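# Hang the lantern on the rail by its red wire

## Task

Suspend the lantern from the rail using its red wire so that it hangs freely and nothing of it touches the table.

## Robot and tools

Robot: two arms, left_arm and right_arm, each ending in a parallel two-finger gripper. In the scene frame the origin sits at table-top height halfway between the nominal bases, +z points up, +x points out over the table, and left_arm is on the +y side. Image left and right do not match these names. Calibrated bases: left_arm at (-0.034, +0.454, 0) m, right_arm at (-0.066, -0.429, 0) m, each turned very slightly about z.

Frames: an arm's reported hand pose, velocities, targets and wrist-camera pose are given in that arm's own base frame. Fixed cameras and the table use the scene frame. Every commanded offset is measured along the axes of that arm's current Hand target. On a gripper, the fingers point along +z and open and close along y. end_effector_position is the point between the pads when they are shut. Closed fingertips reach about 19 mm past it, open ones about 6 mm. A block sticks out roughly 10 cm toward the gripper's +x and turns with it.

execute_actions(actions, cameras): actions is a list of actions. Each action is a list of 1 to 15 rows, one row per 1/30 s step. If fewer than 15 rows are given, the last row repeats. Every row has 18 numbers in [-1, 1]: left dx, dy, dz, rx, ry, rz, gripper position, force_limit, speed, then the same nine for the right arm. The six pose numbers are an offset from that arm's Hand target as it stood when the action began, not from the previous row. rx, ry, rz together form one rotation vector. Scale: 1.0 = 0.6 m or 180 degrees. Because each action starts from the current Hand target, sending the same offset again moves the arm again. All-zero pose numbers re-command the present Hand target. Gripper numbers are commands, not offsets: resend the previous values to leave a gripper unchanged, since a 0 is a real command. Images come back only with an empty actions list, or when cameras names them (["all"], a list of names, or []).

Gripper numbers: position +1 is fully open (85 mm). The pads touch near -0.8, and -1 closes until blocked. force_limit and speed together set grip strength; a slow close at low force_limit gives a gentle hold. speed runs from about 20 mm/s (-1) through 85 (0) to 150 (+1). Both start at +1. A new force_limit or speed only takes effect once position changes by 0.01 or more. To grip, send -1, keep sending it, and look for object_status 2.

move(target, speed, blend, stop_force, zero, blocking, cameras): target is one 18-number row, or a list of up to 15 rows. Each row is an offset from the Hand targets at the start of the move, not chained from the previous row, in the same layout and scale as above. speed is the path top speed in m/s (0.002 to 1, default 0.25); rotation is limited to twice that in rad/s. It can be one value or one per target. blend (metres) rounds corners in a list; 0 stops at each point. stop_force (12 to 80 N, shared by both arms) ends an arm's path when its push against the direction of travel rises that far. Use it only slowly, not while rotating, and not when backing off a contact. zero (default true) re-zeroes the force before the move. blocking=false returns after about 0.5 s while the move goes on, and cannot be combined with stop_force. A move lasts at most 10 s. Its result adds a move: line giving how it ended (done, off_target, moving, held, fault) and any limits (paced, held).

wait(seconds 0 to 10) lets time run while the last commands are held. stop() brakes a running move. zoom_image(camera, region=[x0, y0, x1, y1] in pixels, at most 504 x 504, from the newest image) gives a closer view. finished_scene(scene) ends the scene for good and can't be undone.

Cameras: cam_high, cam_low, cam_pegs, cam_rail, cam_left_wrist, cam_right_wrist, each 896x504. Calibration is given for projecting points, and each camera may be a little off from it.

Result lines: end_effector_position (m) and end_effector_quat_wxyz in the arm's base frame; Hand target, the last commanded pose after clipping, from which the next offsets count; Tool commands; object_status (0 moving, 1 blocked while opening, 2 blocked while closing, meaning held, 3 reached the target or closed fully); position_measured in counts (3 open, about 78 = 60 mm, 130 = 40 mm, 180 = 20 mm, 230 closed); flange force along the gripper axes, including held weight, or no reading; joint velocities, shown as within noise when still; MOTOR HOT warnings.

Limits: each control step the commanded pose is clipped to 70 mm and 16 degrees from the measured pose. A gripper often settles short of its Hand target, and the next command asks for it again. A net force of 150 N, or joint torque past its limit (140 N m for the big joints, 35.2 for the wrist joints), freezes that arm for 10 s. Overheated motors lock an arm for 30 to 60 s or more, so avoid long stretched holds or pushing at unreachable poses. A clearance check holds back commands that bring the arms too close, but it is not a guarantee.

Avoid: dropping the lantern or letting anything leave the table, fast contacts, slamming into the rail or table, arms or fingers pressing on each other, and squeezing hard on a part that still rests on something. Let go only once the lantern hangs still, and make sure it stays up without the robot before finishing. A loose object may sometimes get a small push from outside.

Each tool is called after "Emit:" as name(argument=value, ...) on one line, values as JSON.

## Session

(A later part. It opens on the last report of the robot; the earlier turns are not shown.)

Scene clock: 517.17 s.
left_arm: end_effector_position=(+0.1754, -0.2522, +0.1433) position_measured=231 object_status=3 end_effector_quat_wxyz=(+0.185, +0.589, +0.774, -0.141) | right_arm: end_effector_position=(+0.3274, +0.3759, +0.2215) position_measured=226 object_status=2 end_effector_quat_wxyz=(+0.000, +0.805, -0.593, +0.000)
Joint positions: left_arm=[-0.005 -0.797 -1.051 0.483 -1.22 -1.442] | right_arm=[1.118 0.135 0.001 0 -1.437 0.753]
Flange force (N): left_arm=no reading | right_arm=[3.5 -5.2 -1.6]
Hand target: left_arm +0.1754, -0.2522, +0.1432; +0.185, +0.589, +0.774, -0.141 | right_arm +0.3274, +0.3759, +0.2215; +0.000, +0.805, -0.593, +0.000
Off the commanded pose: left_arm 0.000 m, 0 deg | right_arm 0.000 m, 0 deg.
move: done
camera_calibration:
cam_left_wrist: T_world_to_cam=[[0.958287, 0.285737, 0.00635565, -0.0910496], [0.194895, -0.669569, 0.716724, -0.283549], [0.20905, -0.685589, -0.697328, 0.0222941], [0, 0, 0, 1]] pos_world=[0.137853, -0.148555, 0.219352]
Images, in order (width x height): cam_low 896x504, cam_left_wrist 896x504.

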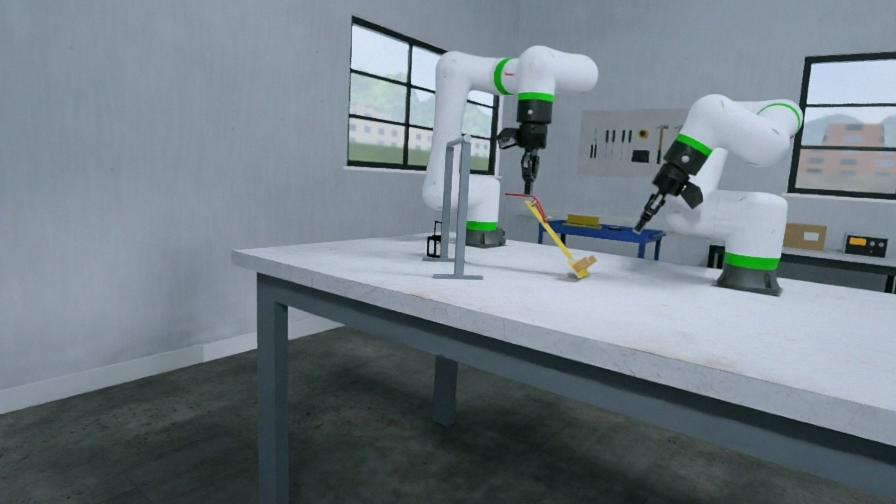

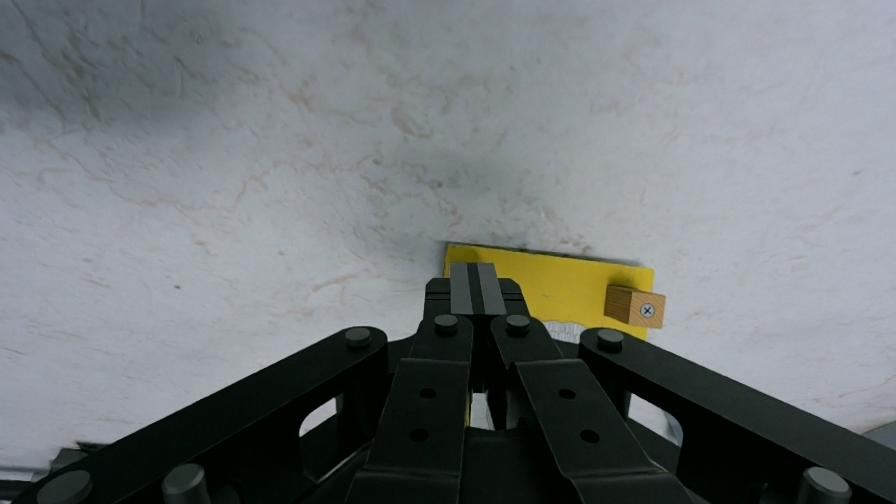

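Emit:
move(target=[0,0,0,0,0,0,-1,0,-1,0,0,0.324,0,0,0,-1,0,-1], speed=0.07, cameras=["cam_left_wrist","cam_pegs","cam_right_wrist"])

Scene clock: 526.10 s.
left_arm: end_effector_position=(+0.1754, -0.2522, +0.1432) position_measured=231 object_status=3 end_effector_quat_wxyz=(+0.185, +0.589, +0.774, -0.141) | right_arm: end_effector_position=(+0.3276, +0.3756, +0.0440) position_measured=226 object_status=2 end_effector_quat_wxyz=(+0.000, +0.805, -0.593, +0.001)
Joint positions: left_arm=[-0.005 -0.797 -1.051 0.483 -1.22 -1.442] | right_arm=[1.118 0.28 -0.264 0.002 -1.027 0.753]
Flange force (N): left_arm=no reading | right_arm=[3.8 -5.0 -4.6]
Flange force when the fault began (N): right_arm=[10.6 34.1 -146.8]
Hand target: left_arm +0.1754, -0.2522, +0.1432; +0.185, +0.589, +0.774, -0.141 | right_arm +0.3276, +0.3756, +0.0440; +0.000, +0.805, -0.593, +0.001 (not the last commanded pose)
Tool commands: left_gripper/position=-1.0 left_gripper/force_limit=+0.0 left_gripper/speed=-1.0 right_gripper/position=-1.0 right_gripper/force_limit=+0.003922 right_gripper/speed=-1.0
Off the commanded pose: left_arm 0.000 m, 0 deg | right_arm 0.017 m, 0 deg.
FORCE FAULT: contact force on the right arm reached its limit, and that arm stopped. The contact can be on any part of that arm, not only on its tool. That arm's remaining commands of this call were not run. That arm is still stopped at the end of this call. That arm stays stopped for about 10 more seconds. Until then a move that you send moves the other arm only, and its call returns only when the move has ended. Once the stop has ended, the next robot result says so. If the stop ends while you think or write, that arm runs what you send next, counted from a new Hand target: where the arm stands when the stop ends. While its stop runs, that arm takes no new command, but its gripper still runs the gripper command that each later call begins with. Until it ends, the stop uses up actions while you think or wait. An arm that is not stopped still takes commands.
move: fault (right_arm)
camera_calibration:
cam_left_wrist: T_world_to_cam=[[0.958269, 0.2858, 0.00628543, -0.0910216], [0.194987, -0.669542, 0.716724, -0.283486], [0.209048, -0.685588, -0.697329, 0.0222249], [0, 0, 0, 1]] pos_world=[0.137853, -0.148555, 0.219252]
cam_right_wrist: T_world_to_cam=[[-0.950173, -0.311701, 0.00363888, 0.431384], [-0.290612, 0.889988, 0.351379, -0.241159], [-0.112764, 0.332813, -0.936226, 0.0800517], [0, 0, 0, 1]] pos_world=[0.348832, 0.322449, 0.158115]
Images, in order (width x height): cam_pegs 896x504, cam_left_wrist 896x504, cam_right_wrist 896x504.

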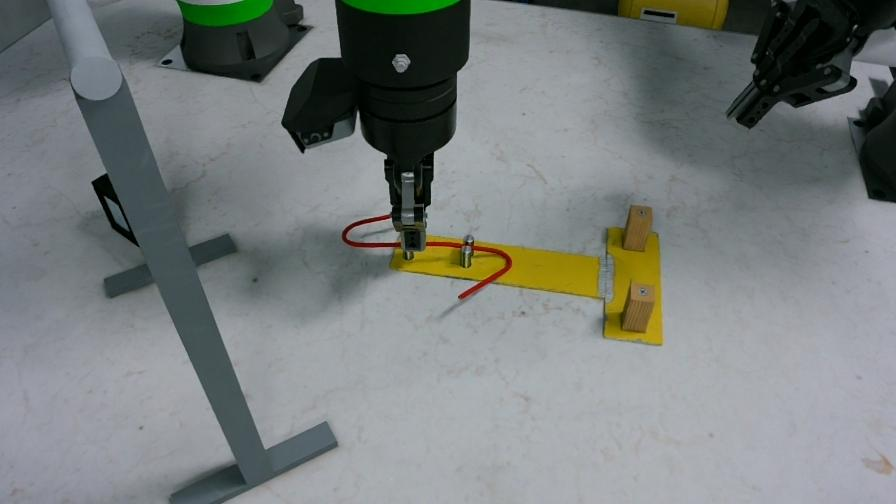

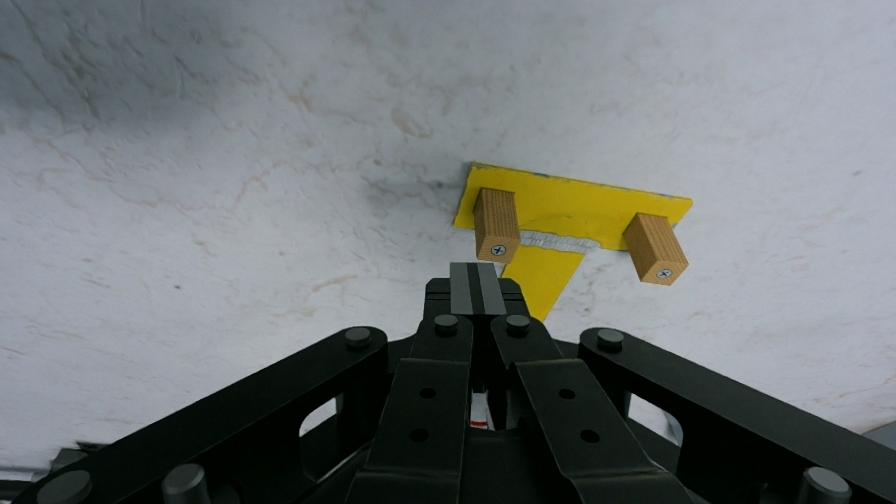

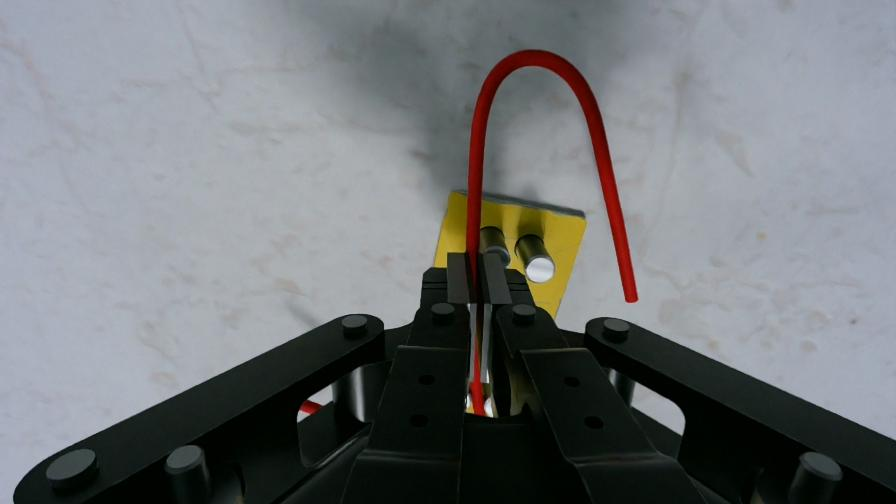

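Emit:
move(target=[-0.0763,0.0377,0.0822,-0.1048,0.1239,-0.4376,0.259,1,0,0,0,0,0,0,0,-1,0,-1], speed=0.25, cameras=["cam_left_wrist","cam_pegs","cam_right_wrist"])

Scene clock: 541.23 s.
left_arm: end_effector_position=(+0.2140, -0.3070, +0.1200) position_measured=96 object_status=3 end_effector_quat_wxyz=(+0.000, -0.051, +0.999, +0.000) | right_arm: end_effector_position=(+0.3276, +0.3756, +0.0440) position_measured=226 object_status=2 end_effector_quat_wxyz=(+0.000, +0.805, -0.593, +0.001)
Joint positions: left_arm=[-0.608 -0.119 -0.499 0 -1.189 0.709] | right_arm=[1.118 0.28 -0.264 0.002 -1.027 0.753]
Flange force (N): left_arm=[-1.1 1.7 0.2] | right_arm=[4.1 -4.6 -4.4]
Hand target: left_arm +0.2140, -0.3070, +0.1200; +0.000, -0.051, +0.999, +0.000 | right_arm +0.3276, +0.3756, +0.0440; +0.000, +0.805, -0.593, +0.001
Off the commanded pose: left_arm 0.000 m, 0 deg | right_arm 0.000 m, 0 deg.
FORCE FAULT, CONTINUED: the right arm's stop, for the force fault that an earlier result reported, is over. The rest of the stop counts as 19 of the actions that you can send in this scene. The stop ended before this call began, so that arm ran this call's commands, counted from a new Hand target: where the arm stood when the stop ended. During its stop the right arm's controller moved it back a little.
move: done
camera_calibration:
cam_left_wrist: T_world_to_cam=[[-0.116515, 0.993092, 0.0138802, 0.334059], [0.940158, 0.105777, 0.323904, -0.185364], [0.320199, 0.0507892, -0.945988, 0.192547], [0, 0, 0, 1]] pos_world=[0.151541, -0.321923, 0.237551]
cam_right_wrist: T_world_to_cam=[[-0.950173, -0.311701, 0.00363888, 0.431384], [-0.290612, 0.889988, 0.351379, -0.241159], [-0.112764, 0.332813, -0.936226, 0.0800517], [0, 0, 0, 1]] pos_world=[0.348832, 0.322449, 0.158115]
Images, in order (width x height): cam_pegs 896x504, cam_left_wrist 896x504, cam_right_wrist 896x504.

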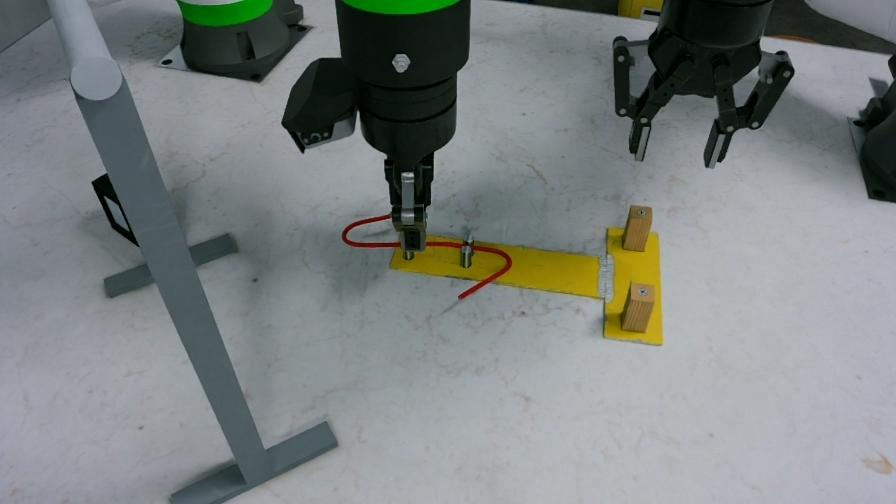

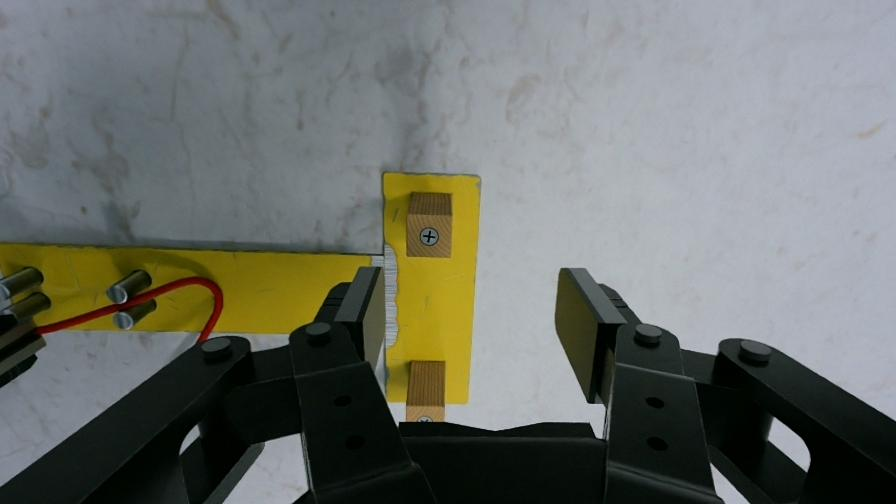

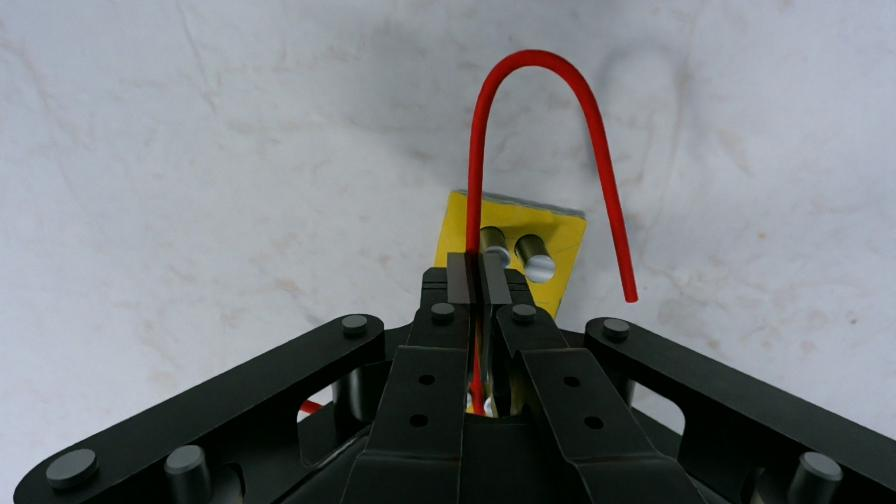

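Emit:
move(target=[[-0.0035,-0.0212,0.15,0,0,0,0.259,1,0,0,0,0,0,0,0,-1,0,-1],[-0.0035,-0.0212,0.15,0,0,0,-1,0.5,-1,0,0,0,0,0,0,-1,0,-1]], speed=0.12, cameras=["cam_left_wrist","cam_pegs","cam_right_wrist"])

Scene clock: 549.33 s.
left_arm: end_effector_position=(+0.2175, -0.3196, +0.0300) position_measured=182 object_status=0 end_effector_quat_wxyz=(+0.000, -0.051, +0.999, +0.000) | right_arm: end_effector_position=(+0.3276, +0.3756, +0.0440) position_measured=226 object_status=2 end_effector_quat_wxyz=(+0.000, +0.805, -0.593, +0.001)
Joint positions: left_arm=[-0.63 0.038 -0.589 0 -0.943 0.732] | right_arm=[1.118 0.28 -0.264 0.002 -1.027 0.753]
Flange force (N): left_arm=[0.8 -1.8 -22.5] | right_arm=[2.5 -6.2 -4.7]
Hand target: left_arm +0.2175, -0.3195, +0.0300; +0.000, -0.051, +0.999, +0.000 | right_arm +0.3276, +0.3756, +0.0440; +0.000, +0.805, -0.593, +0.001
Off the commanded pose: left_arm 0.000 m, 0 deg | right_arm 0.000 m, 0 deg.
move: done
camera_calibration:
cam_left_wrist: T_world_to_cam=[[-0.116582, 0.993086, 0.0137379, 0.348159], [0.940119, 0.105882, 0.323983, -0.158152], [0.320289, 0.0506857, -0.945963, 0.10687], [0, 0, 0, 1]] pos_world=[0.155041, -0.334423, 0.147551]
cam_right_wrist: T_world_to_cam=[[-0.950173, -0.311701, 0.00363888, 0.431384], [-0.290612, 0.889988, 0.351379, -0.241159], [-0.112764, 0.332813, -0.936226, 0.0800517], [0, 0, 0, 1]] pos_world=[0.348832, 0.322449, 0.158115]
Images, in order (width x height): cam_pegs 896x504, cam_left_wrist 896x504, cam_right_wrist 896x504.

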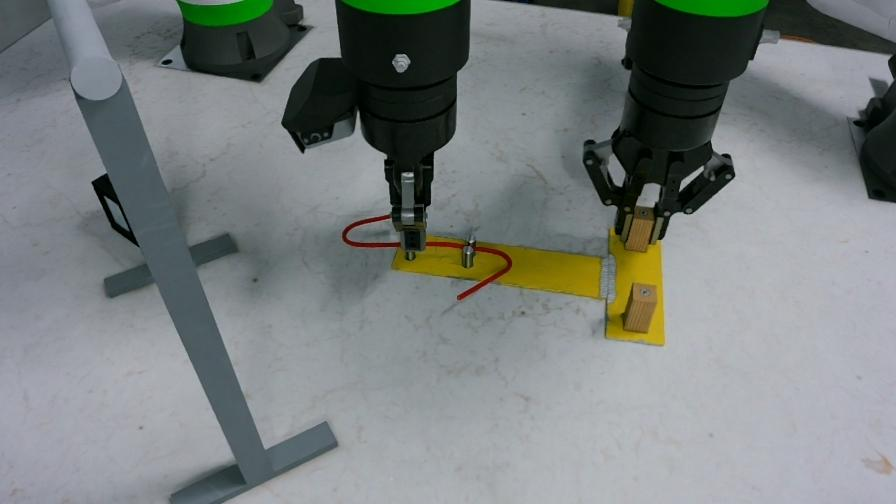

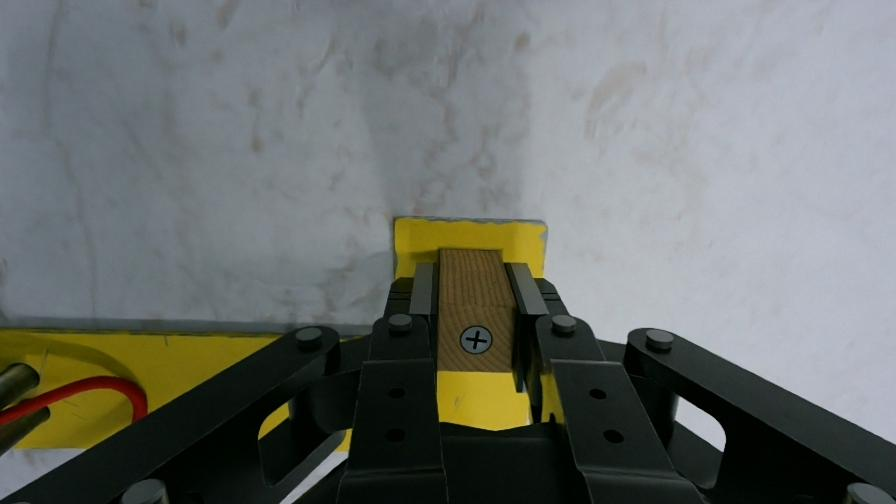

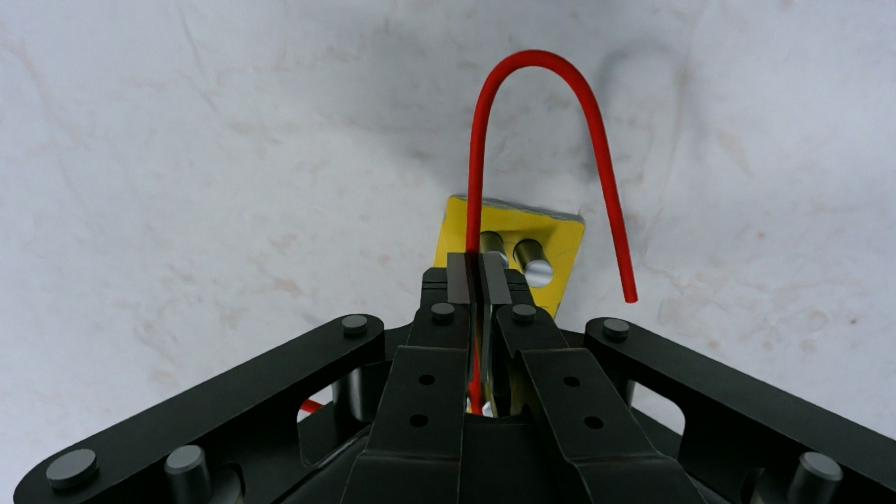

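Emit:
move(target=[0,0,0,0,0,0,-1,0.5,-1,0,0,-0.08,0,0,0,-1,0,-1], speed=0.03, stop_force=25, cameras=["cam_pegs","cam_right_wrist","cam_low"])

Scene clock: 553.50 s.
left_arm: end_effector_position=(+0.2175, -0.3195, +0.0300) position_measured=182 object_status=2 end_effector_quat_wxyz=(+0.000, -0.051, +0.999, +0.000) | right_arm: end_effector_position=(+0.3275, +0.3757, +0.0920) position_measured=226 object_status=2 end_effector_quat_wxyz=(+0.000, +0.805, -0.593, +0.001)
Joint positions: left_arm=[-0.63 0.038 -0.589 0 -0.943 0.732] | right_arm=[1.118 0.224 -0.209 0.001 -1.138 0.753]
Flange force (N): left_arm=[-0.1 -3.4 -19.6] | right_arm=[3.9 -4.8 -3.0]
Hand target: left_arm +0.2175, -0.3195, +0.0300; +0.000, -0.051, +0.999, +0.000 | right_arm +0.3275, +0.3757, +0.0920; +0.000, +0.805, -0.593, +0.001
Off the commanded pose: left_arm 0.000 m, 0 deg | right_arm 0.000 m, 0 deg.
move: done
camera_calibration:
cam_right_wrist: T_world_to_cam=[[-0.950173, -0.311701, 0.00363888, 0.431209], [-0.290612, 0.889988, 0.351379, -0.258025], [-0.112764, 0.332813, -0.936226, 0.124991], [0, 0, 0, 1]] pos_world=[0.348832, 0.322449, 0.206115]
Images, in order (width x height): cam_low 896x504, cam_pegs 896x504, cam_right_wrist 896x504.

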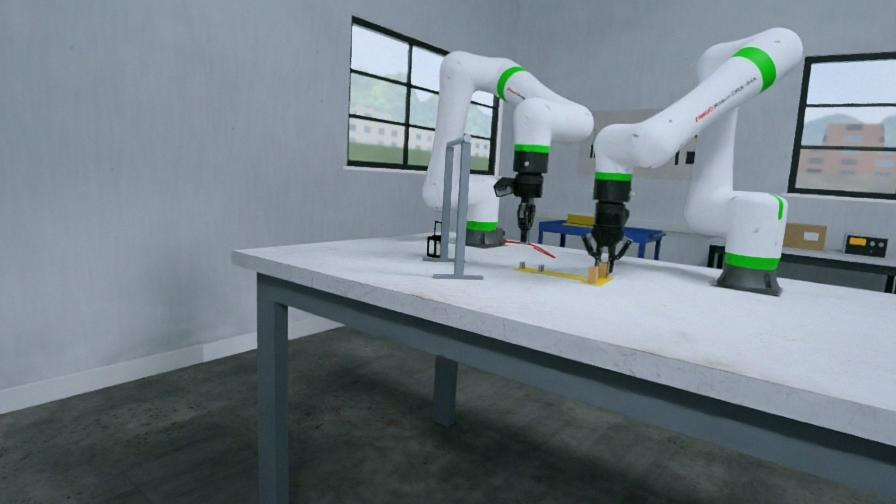

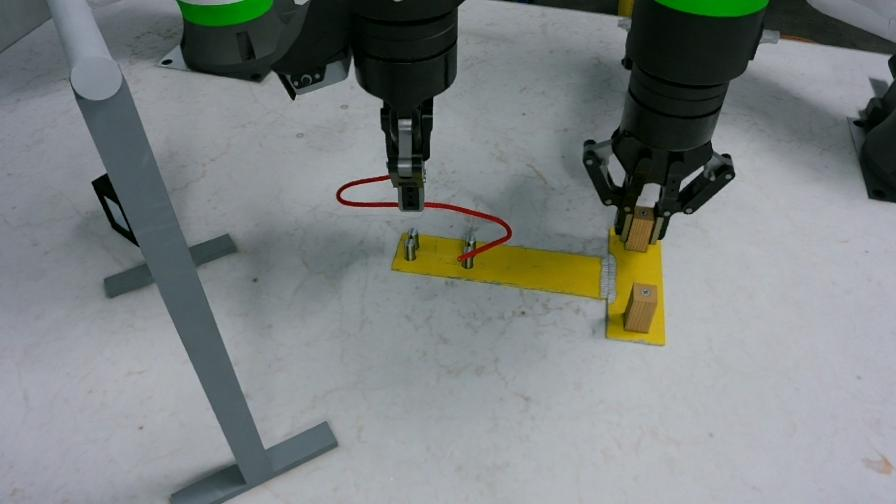

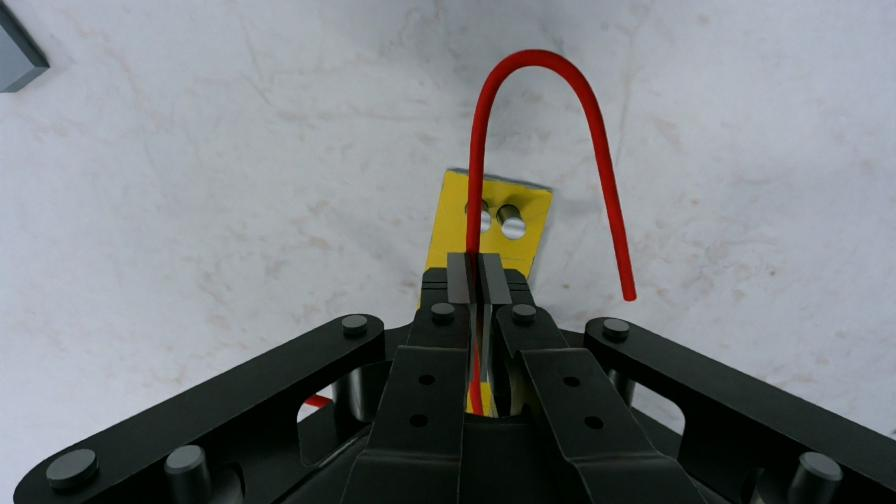

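Emit:
move(target=[[0,0,0,0,0,0,0.3,0.5,-0.5,0,0,-0.05,0,0,0,-1,0,-1],[0,0,-0.2,0,0,0,0.3,0.5,-0.5,-0.05,0.1,-0.2,0,0,0,-1,0,-1]], speed=0.12, cameras=["cam_pegs","cam_right_wrist","cam_high","cam_low","cam_rail"])

Scene clock: 558.17 s.
left_arm: end_effector_position=(+0.2173, -0.3195, +0.1500) position_measured=91 object_status=3 end_effector_quat_wxyz=(+0.000, -0.051, +0.999, +0.000) | right_arm: end_effector_position=(+0.2612, +0.3866, +0.2119) position_measured=226 object_status=2 end_effector_quat_wxyz=(+0.000, +0.805, -0.593, +0.001)
Joint positions: left_arm=[-0.631 -0.113 -0.42 0 -1.263 0.732] | right_arm=[1.26 0.059 -0.105 0.001 -1.408 0.613]
Flange force (N): left_arm=[-1.1 1.5 0.9] | right_arm=[3.9 -6.0 -3.2]
Hand target: left_arm +0.2174, -0.3195, +0.1500; +0.000, -0.051, +0.999, +0.000 | right_arm +0.2613, +0.3867, +0.2119; +0.000, +0.805, -0.593, +0.001
Off the commanded pose: left_arm 0.000 m, 0 deg | right_arm 0.000 m, 0 deg.
move: done
camera_calibration:
cam_right_wrist: T_world_to_cam=[[-0.95019, -0.311648, 0.00376131, 0.371152], [-0.290518, 0.890007, 0.351405, -0.329255], [-0.112863, 0.332809, -0.936216, 0.226133], [0, 0, 0, 1]] pos_world=[0.282532, 0.333449, 0.326015]
Images, in order (width x height): cam_high 896x504, cam_low 896x504, cam_pegs 896x504, cam_rail 896x504, cam_right_wrist 896x504.

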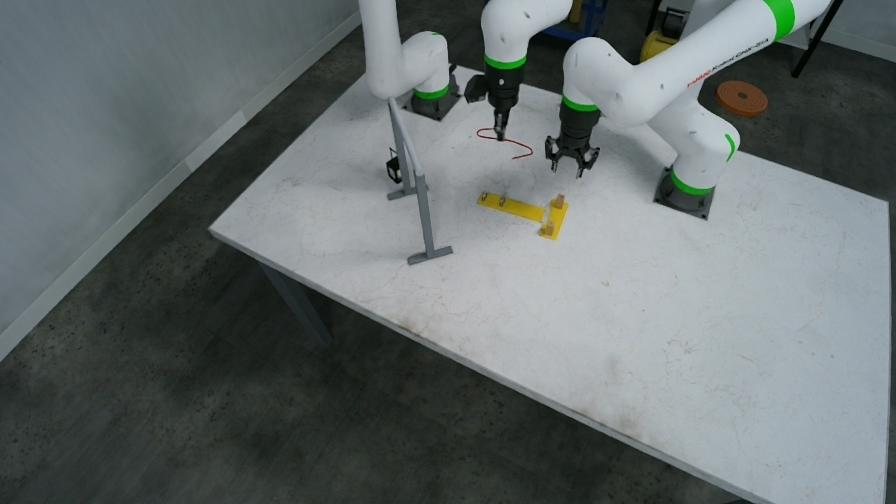

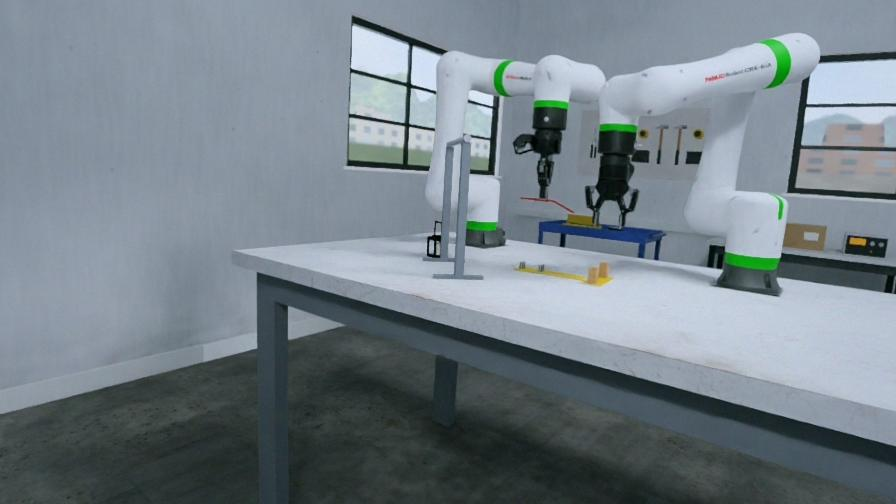

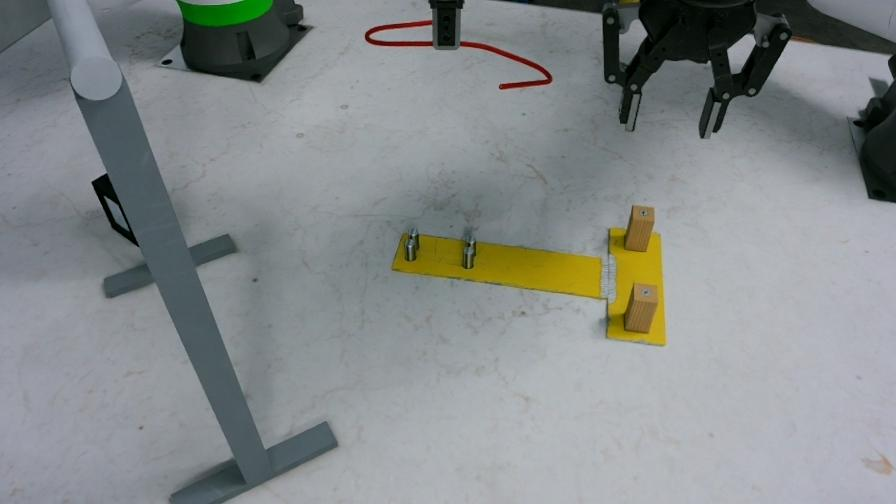

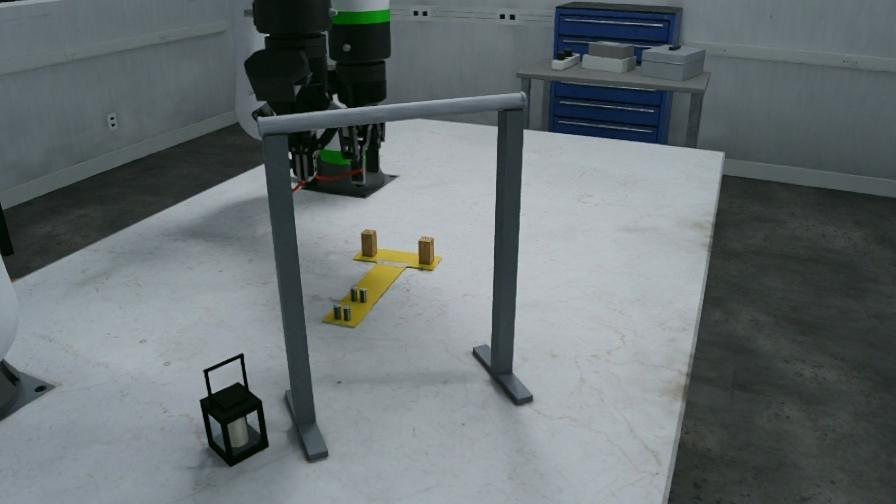

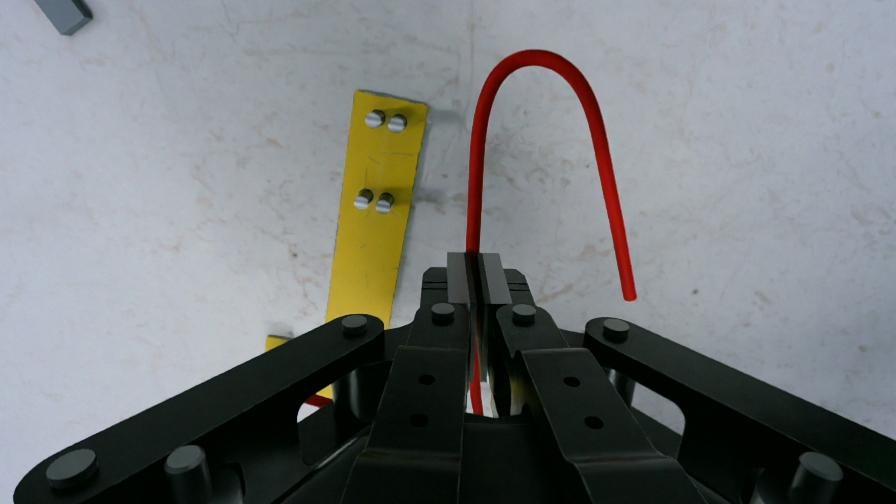

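Emit:
zoom_image(camera="cam_pegs", region=[350, 0, 570, 110])

Emit:
zoom_image(camera="cam_high", region=[460, 90, 560, 180])

Emit:
zoom_image(camera="cam_low", region=[500, 140, 640, 230])

Scaled by 2.291.

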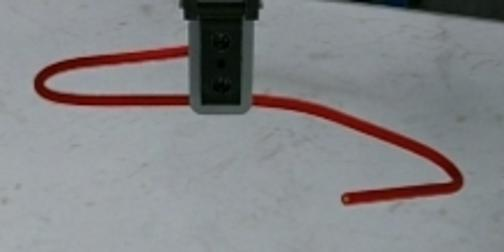

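Scaled by 5.040.

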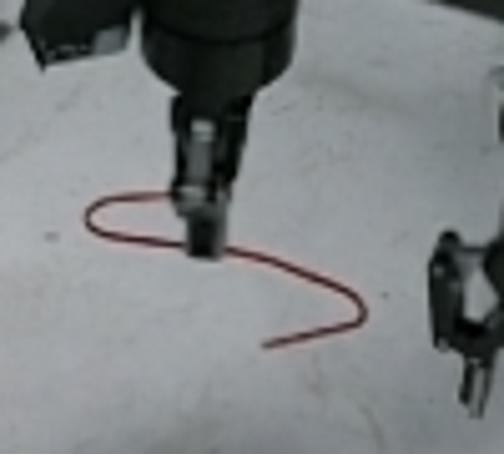

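Scaled by 3.600.

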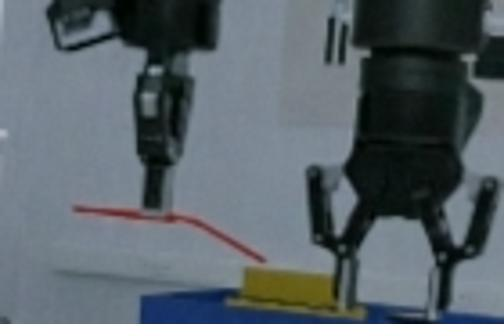

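Emit:
move(target=[[0,0,0,0,0,0,0.3,0.5,-0.5,0.2617,0.2058,-0.1967,0,0,-0.14,-1,0,-1],[0,0,0,0,0,0,0.3,0.5,-0.5,0.7448,0.1118,-0.1967,0,0,-0.284,-1,0,-1]], speed=0.2, blend=[0.05,0], cameras=["cam_right_wrist","cam_rail","cam_high"])

Scene clock: 581.77 s.
left_arm: end_effector_position=(+0.2174, -0.3195, +0.1500) position_measured=91 object_status=3 end_effector_quat_wxyz=(+0.000, -0.051, +0.999, +0.000) | right_arm: end_effector_position=(+0.3299, -0.0598, +0.3307) position_measured=226 object_status=2 end_effector_quat_wxyz=(+0.001, +0.982, -0.187, +0.001)
Joint positions: left_arm=[-0.63 -0.113 -0.42 0 -1.263 0.732] | right_arm=[0.221 -0.288 -0.137 0.002 -1.721 2.544]
Flange force (N): left_arm=[-1.8 1.0 0.5] | right_arm=[6.0 8.1 -3.6]
Hand target: left_arm +0.2174, -0.3195, +0.1500; +0.000, -0.051, +0.999, +0.000 | right_arm +0.3299, -0.0598, +0.3307; +0.001, +0.982, -0.187, +0.000
Off the commanded pose: left_arm 0.000 m, 0 deg | right_arm 0.000 m, 0 deg.
move: done
camera_calibration:
cam_right_wrist: T_world_to_cam=[[-0.353767, -0.93532, 0.00511663, 0.0623905], [-0.874878, 0.332831, 0.35187, 0.205539], [-0.330814, 0.120004, -0.936035, 0.552826], [0, 0, 0, 1]] pos_world=[0.384775, -0.0763957, 0.444823]
Images, in order (width x height): cam_high 896x504, cam_rail 896x504, cam_right_wrist 896x504.

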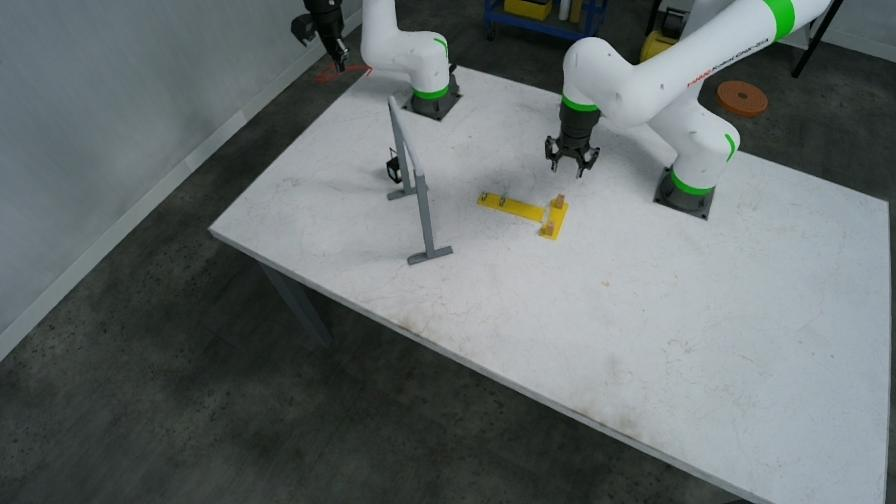

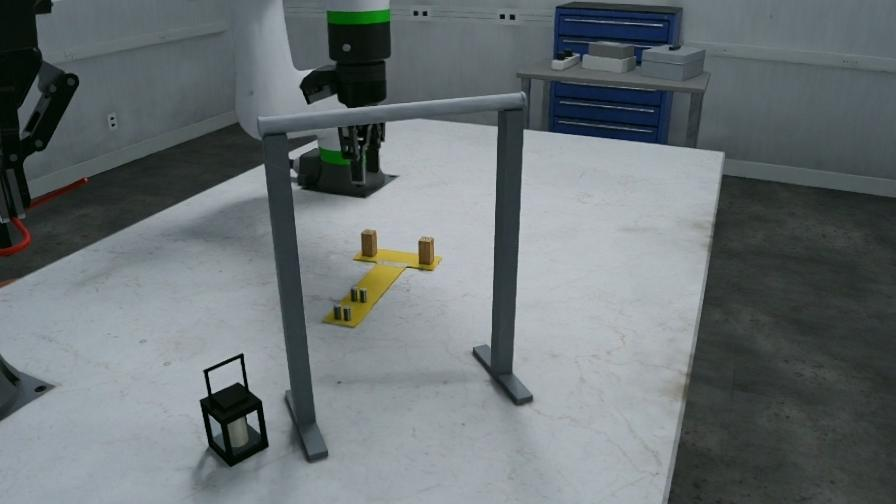

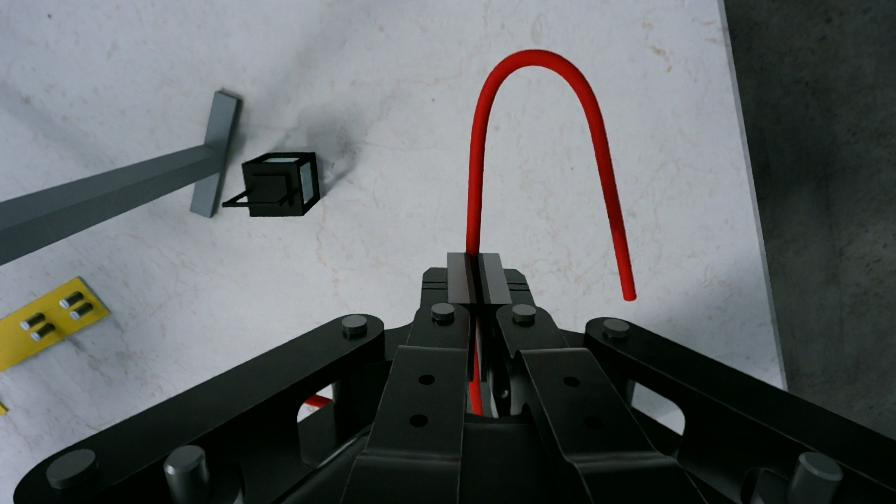

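Emit:
zoom_image(camera="cam_right_wrist", region=[170, 70, 370, 250])

Emit:
zoom_image(camera="cam_rail", region=[180, 330, 300, 480])

Scaled by 2.520.

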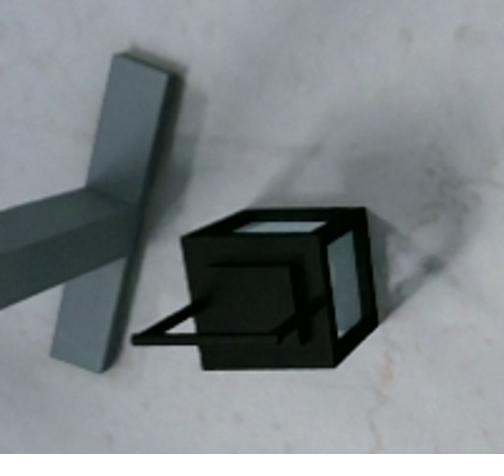

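Scaled by 3.360.

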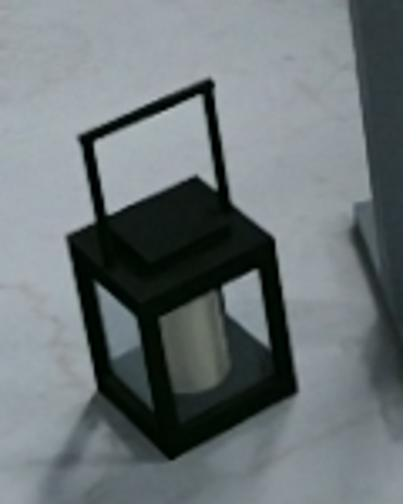

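Emit:
move(target=[0,0,0,0,0,0,0.3,0.5,-0.5,-0.039,-0.2442,0.1345,0.389,0,0,-1,0,-1], speed=0.2, cameras=["cam_right_wrist","cam_rail","cam_high","cam_low"])

Scene clock: 625.30 s.
left_arm: end_effector_position=(+0.2174, -0.3195, +0.1500) position_measured=91 object_status=3 end_effector_quat_wxyz=(+0.000, -0.051, +0.999, +0.000) | right_arm: end_effector_position=(+0.3621, +0.0849, +0.2498) position_measured=226 object_status=2 end_effector_quat_wxyz=(-0.563, +0.805, -0.153, +0.108)
Joint positions: left_arm=[-0.63 -0.113 -0.42 0 -1.263 0.732] | right_arm=[-0.489 -0.17 -0.441 -1.204 -1.58 3.436]
Flange force (N): left_arm=[-1.4 0.2 1.0] | right_arm=[-0.1 2.2 -9.3]
Hand target: left_arm +0.2174, -0.3195, +0.1500; +0.000, -0.051, +0.999, +0.000 | right_arm +0.3621, +0.0849, +0.2498; -0.563, +0.805, -0.153, +0.108
Off the commanded pose: left_arm 0.000 m, 0 deg | right_arm 0.000 m, 0 deg.
move: done
camera_calibration:
cam_right_wrist: T_world_to_cam=[[-0.112195, -0.32822, -0.937915, 0.306027], [-0.993671, 0.0319053, 0.107699, 0.34368], [-0.00542452, 0.944062, -0.329722, 0.131099], [0, 0, 0, 1]] pos_world=[0.376551, -0.0342865, 0.29324]
Images, in order (width x height): cam_high 896x504, cam_low 896x504, cam_rail 896x504, cam_right_wrist 896x504.

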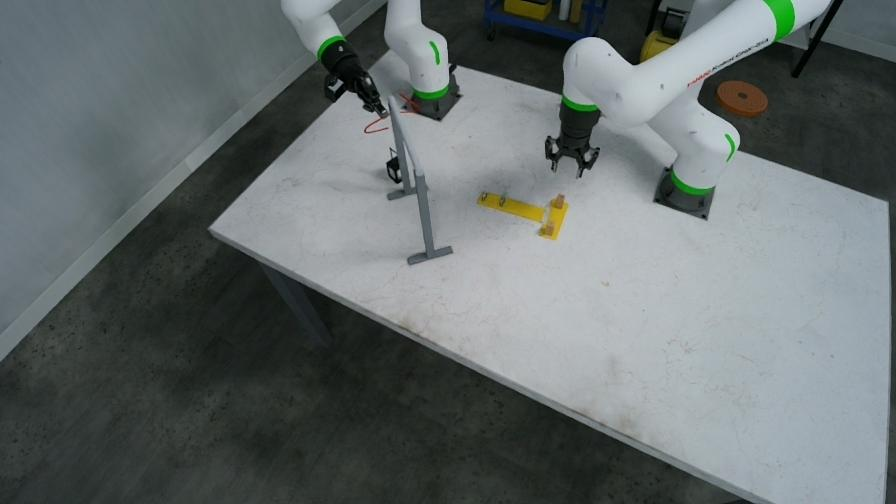

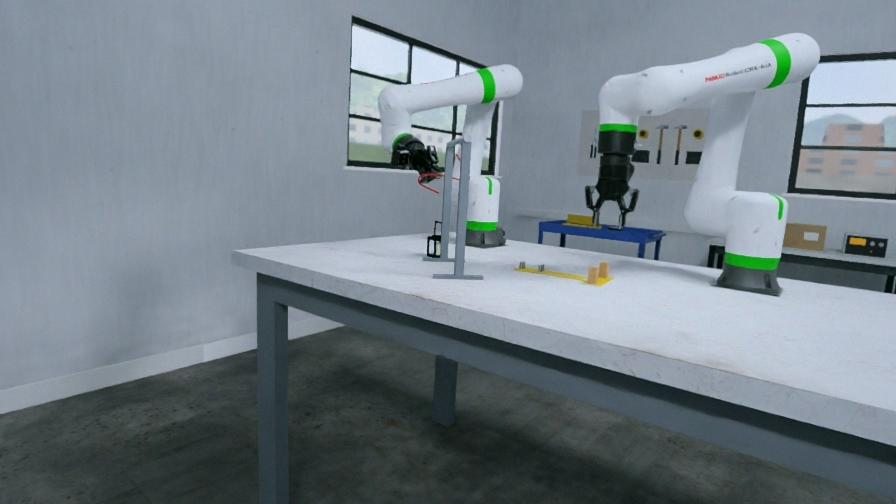

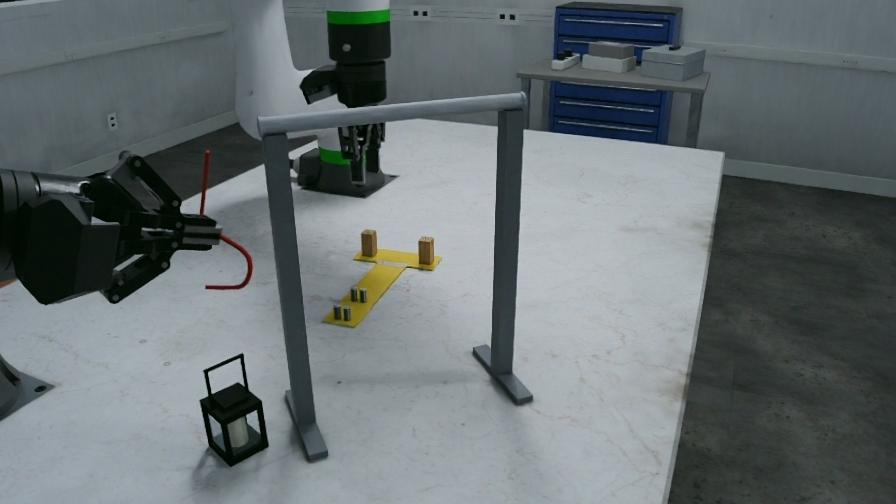

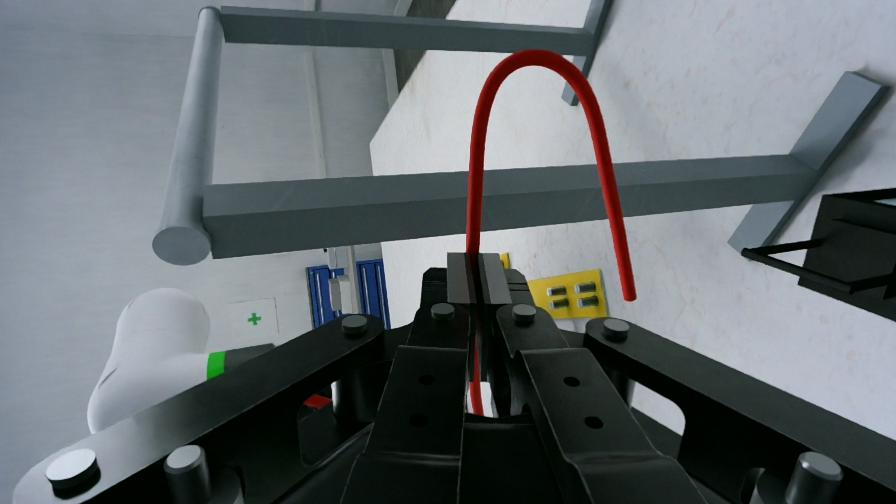

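Emit:
zoom_image(camera="cam_right_wrist", region=[716, 160, 896, 360])

Scaled by 2.520.

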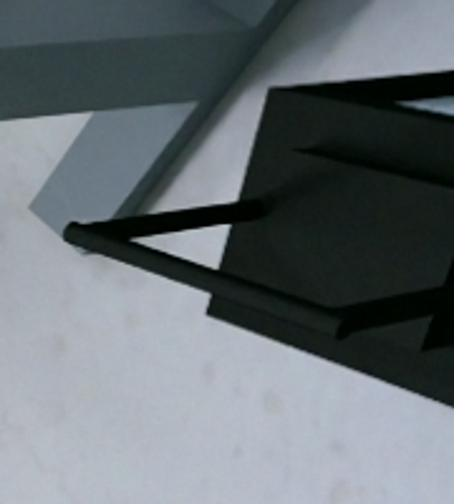

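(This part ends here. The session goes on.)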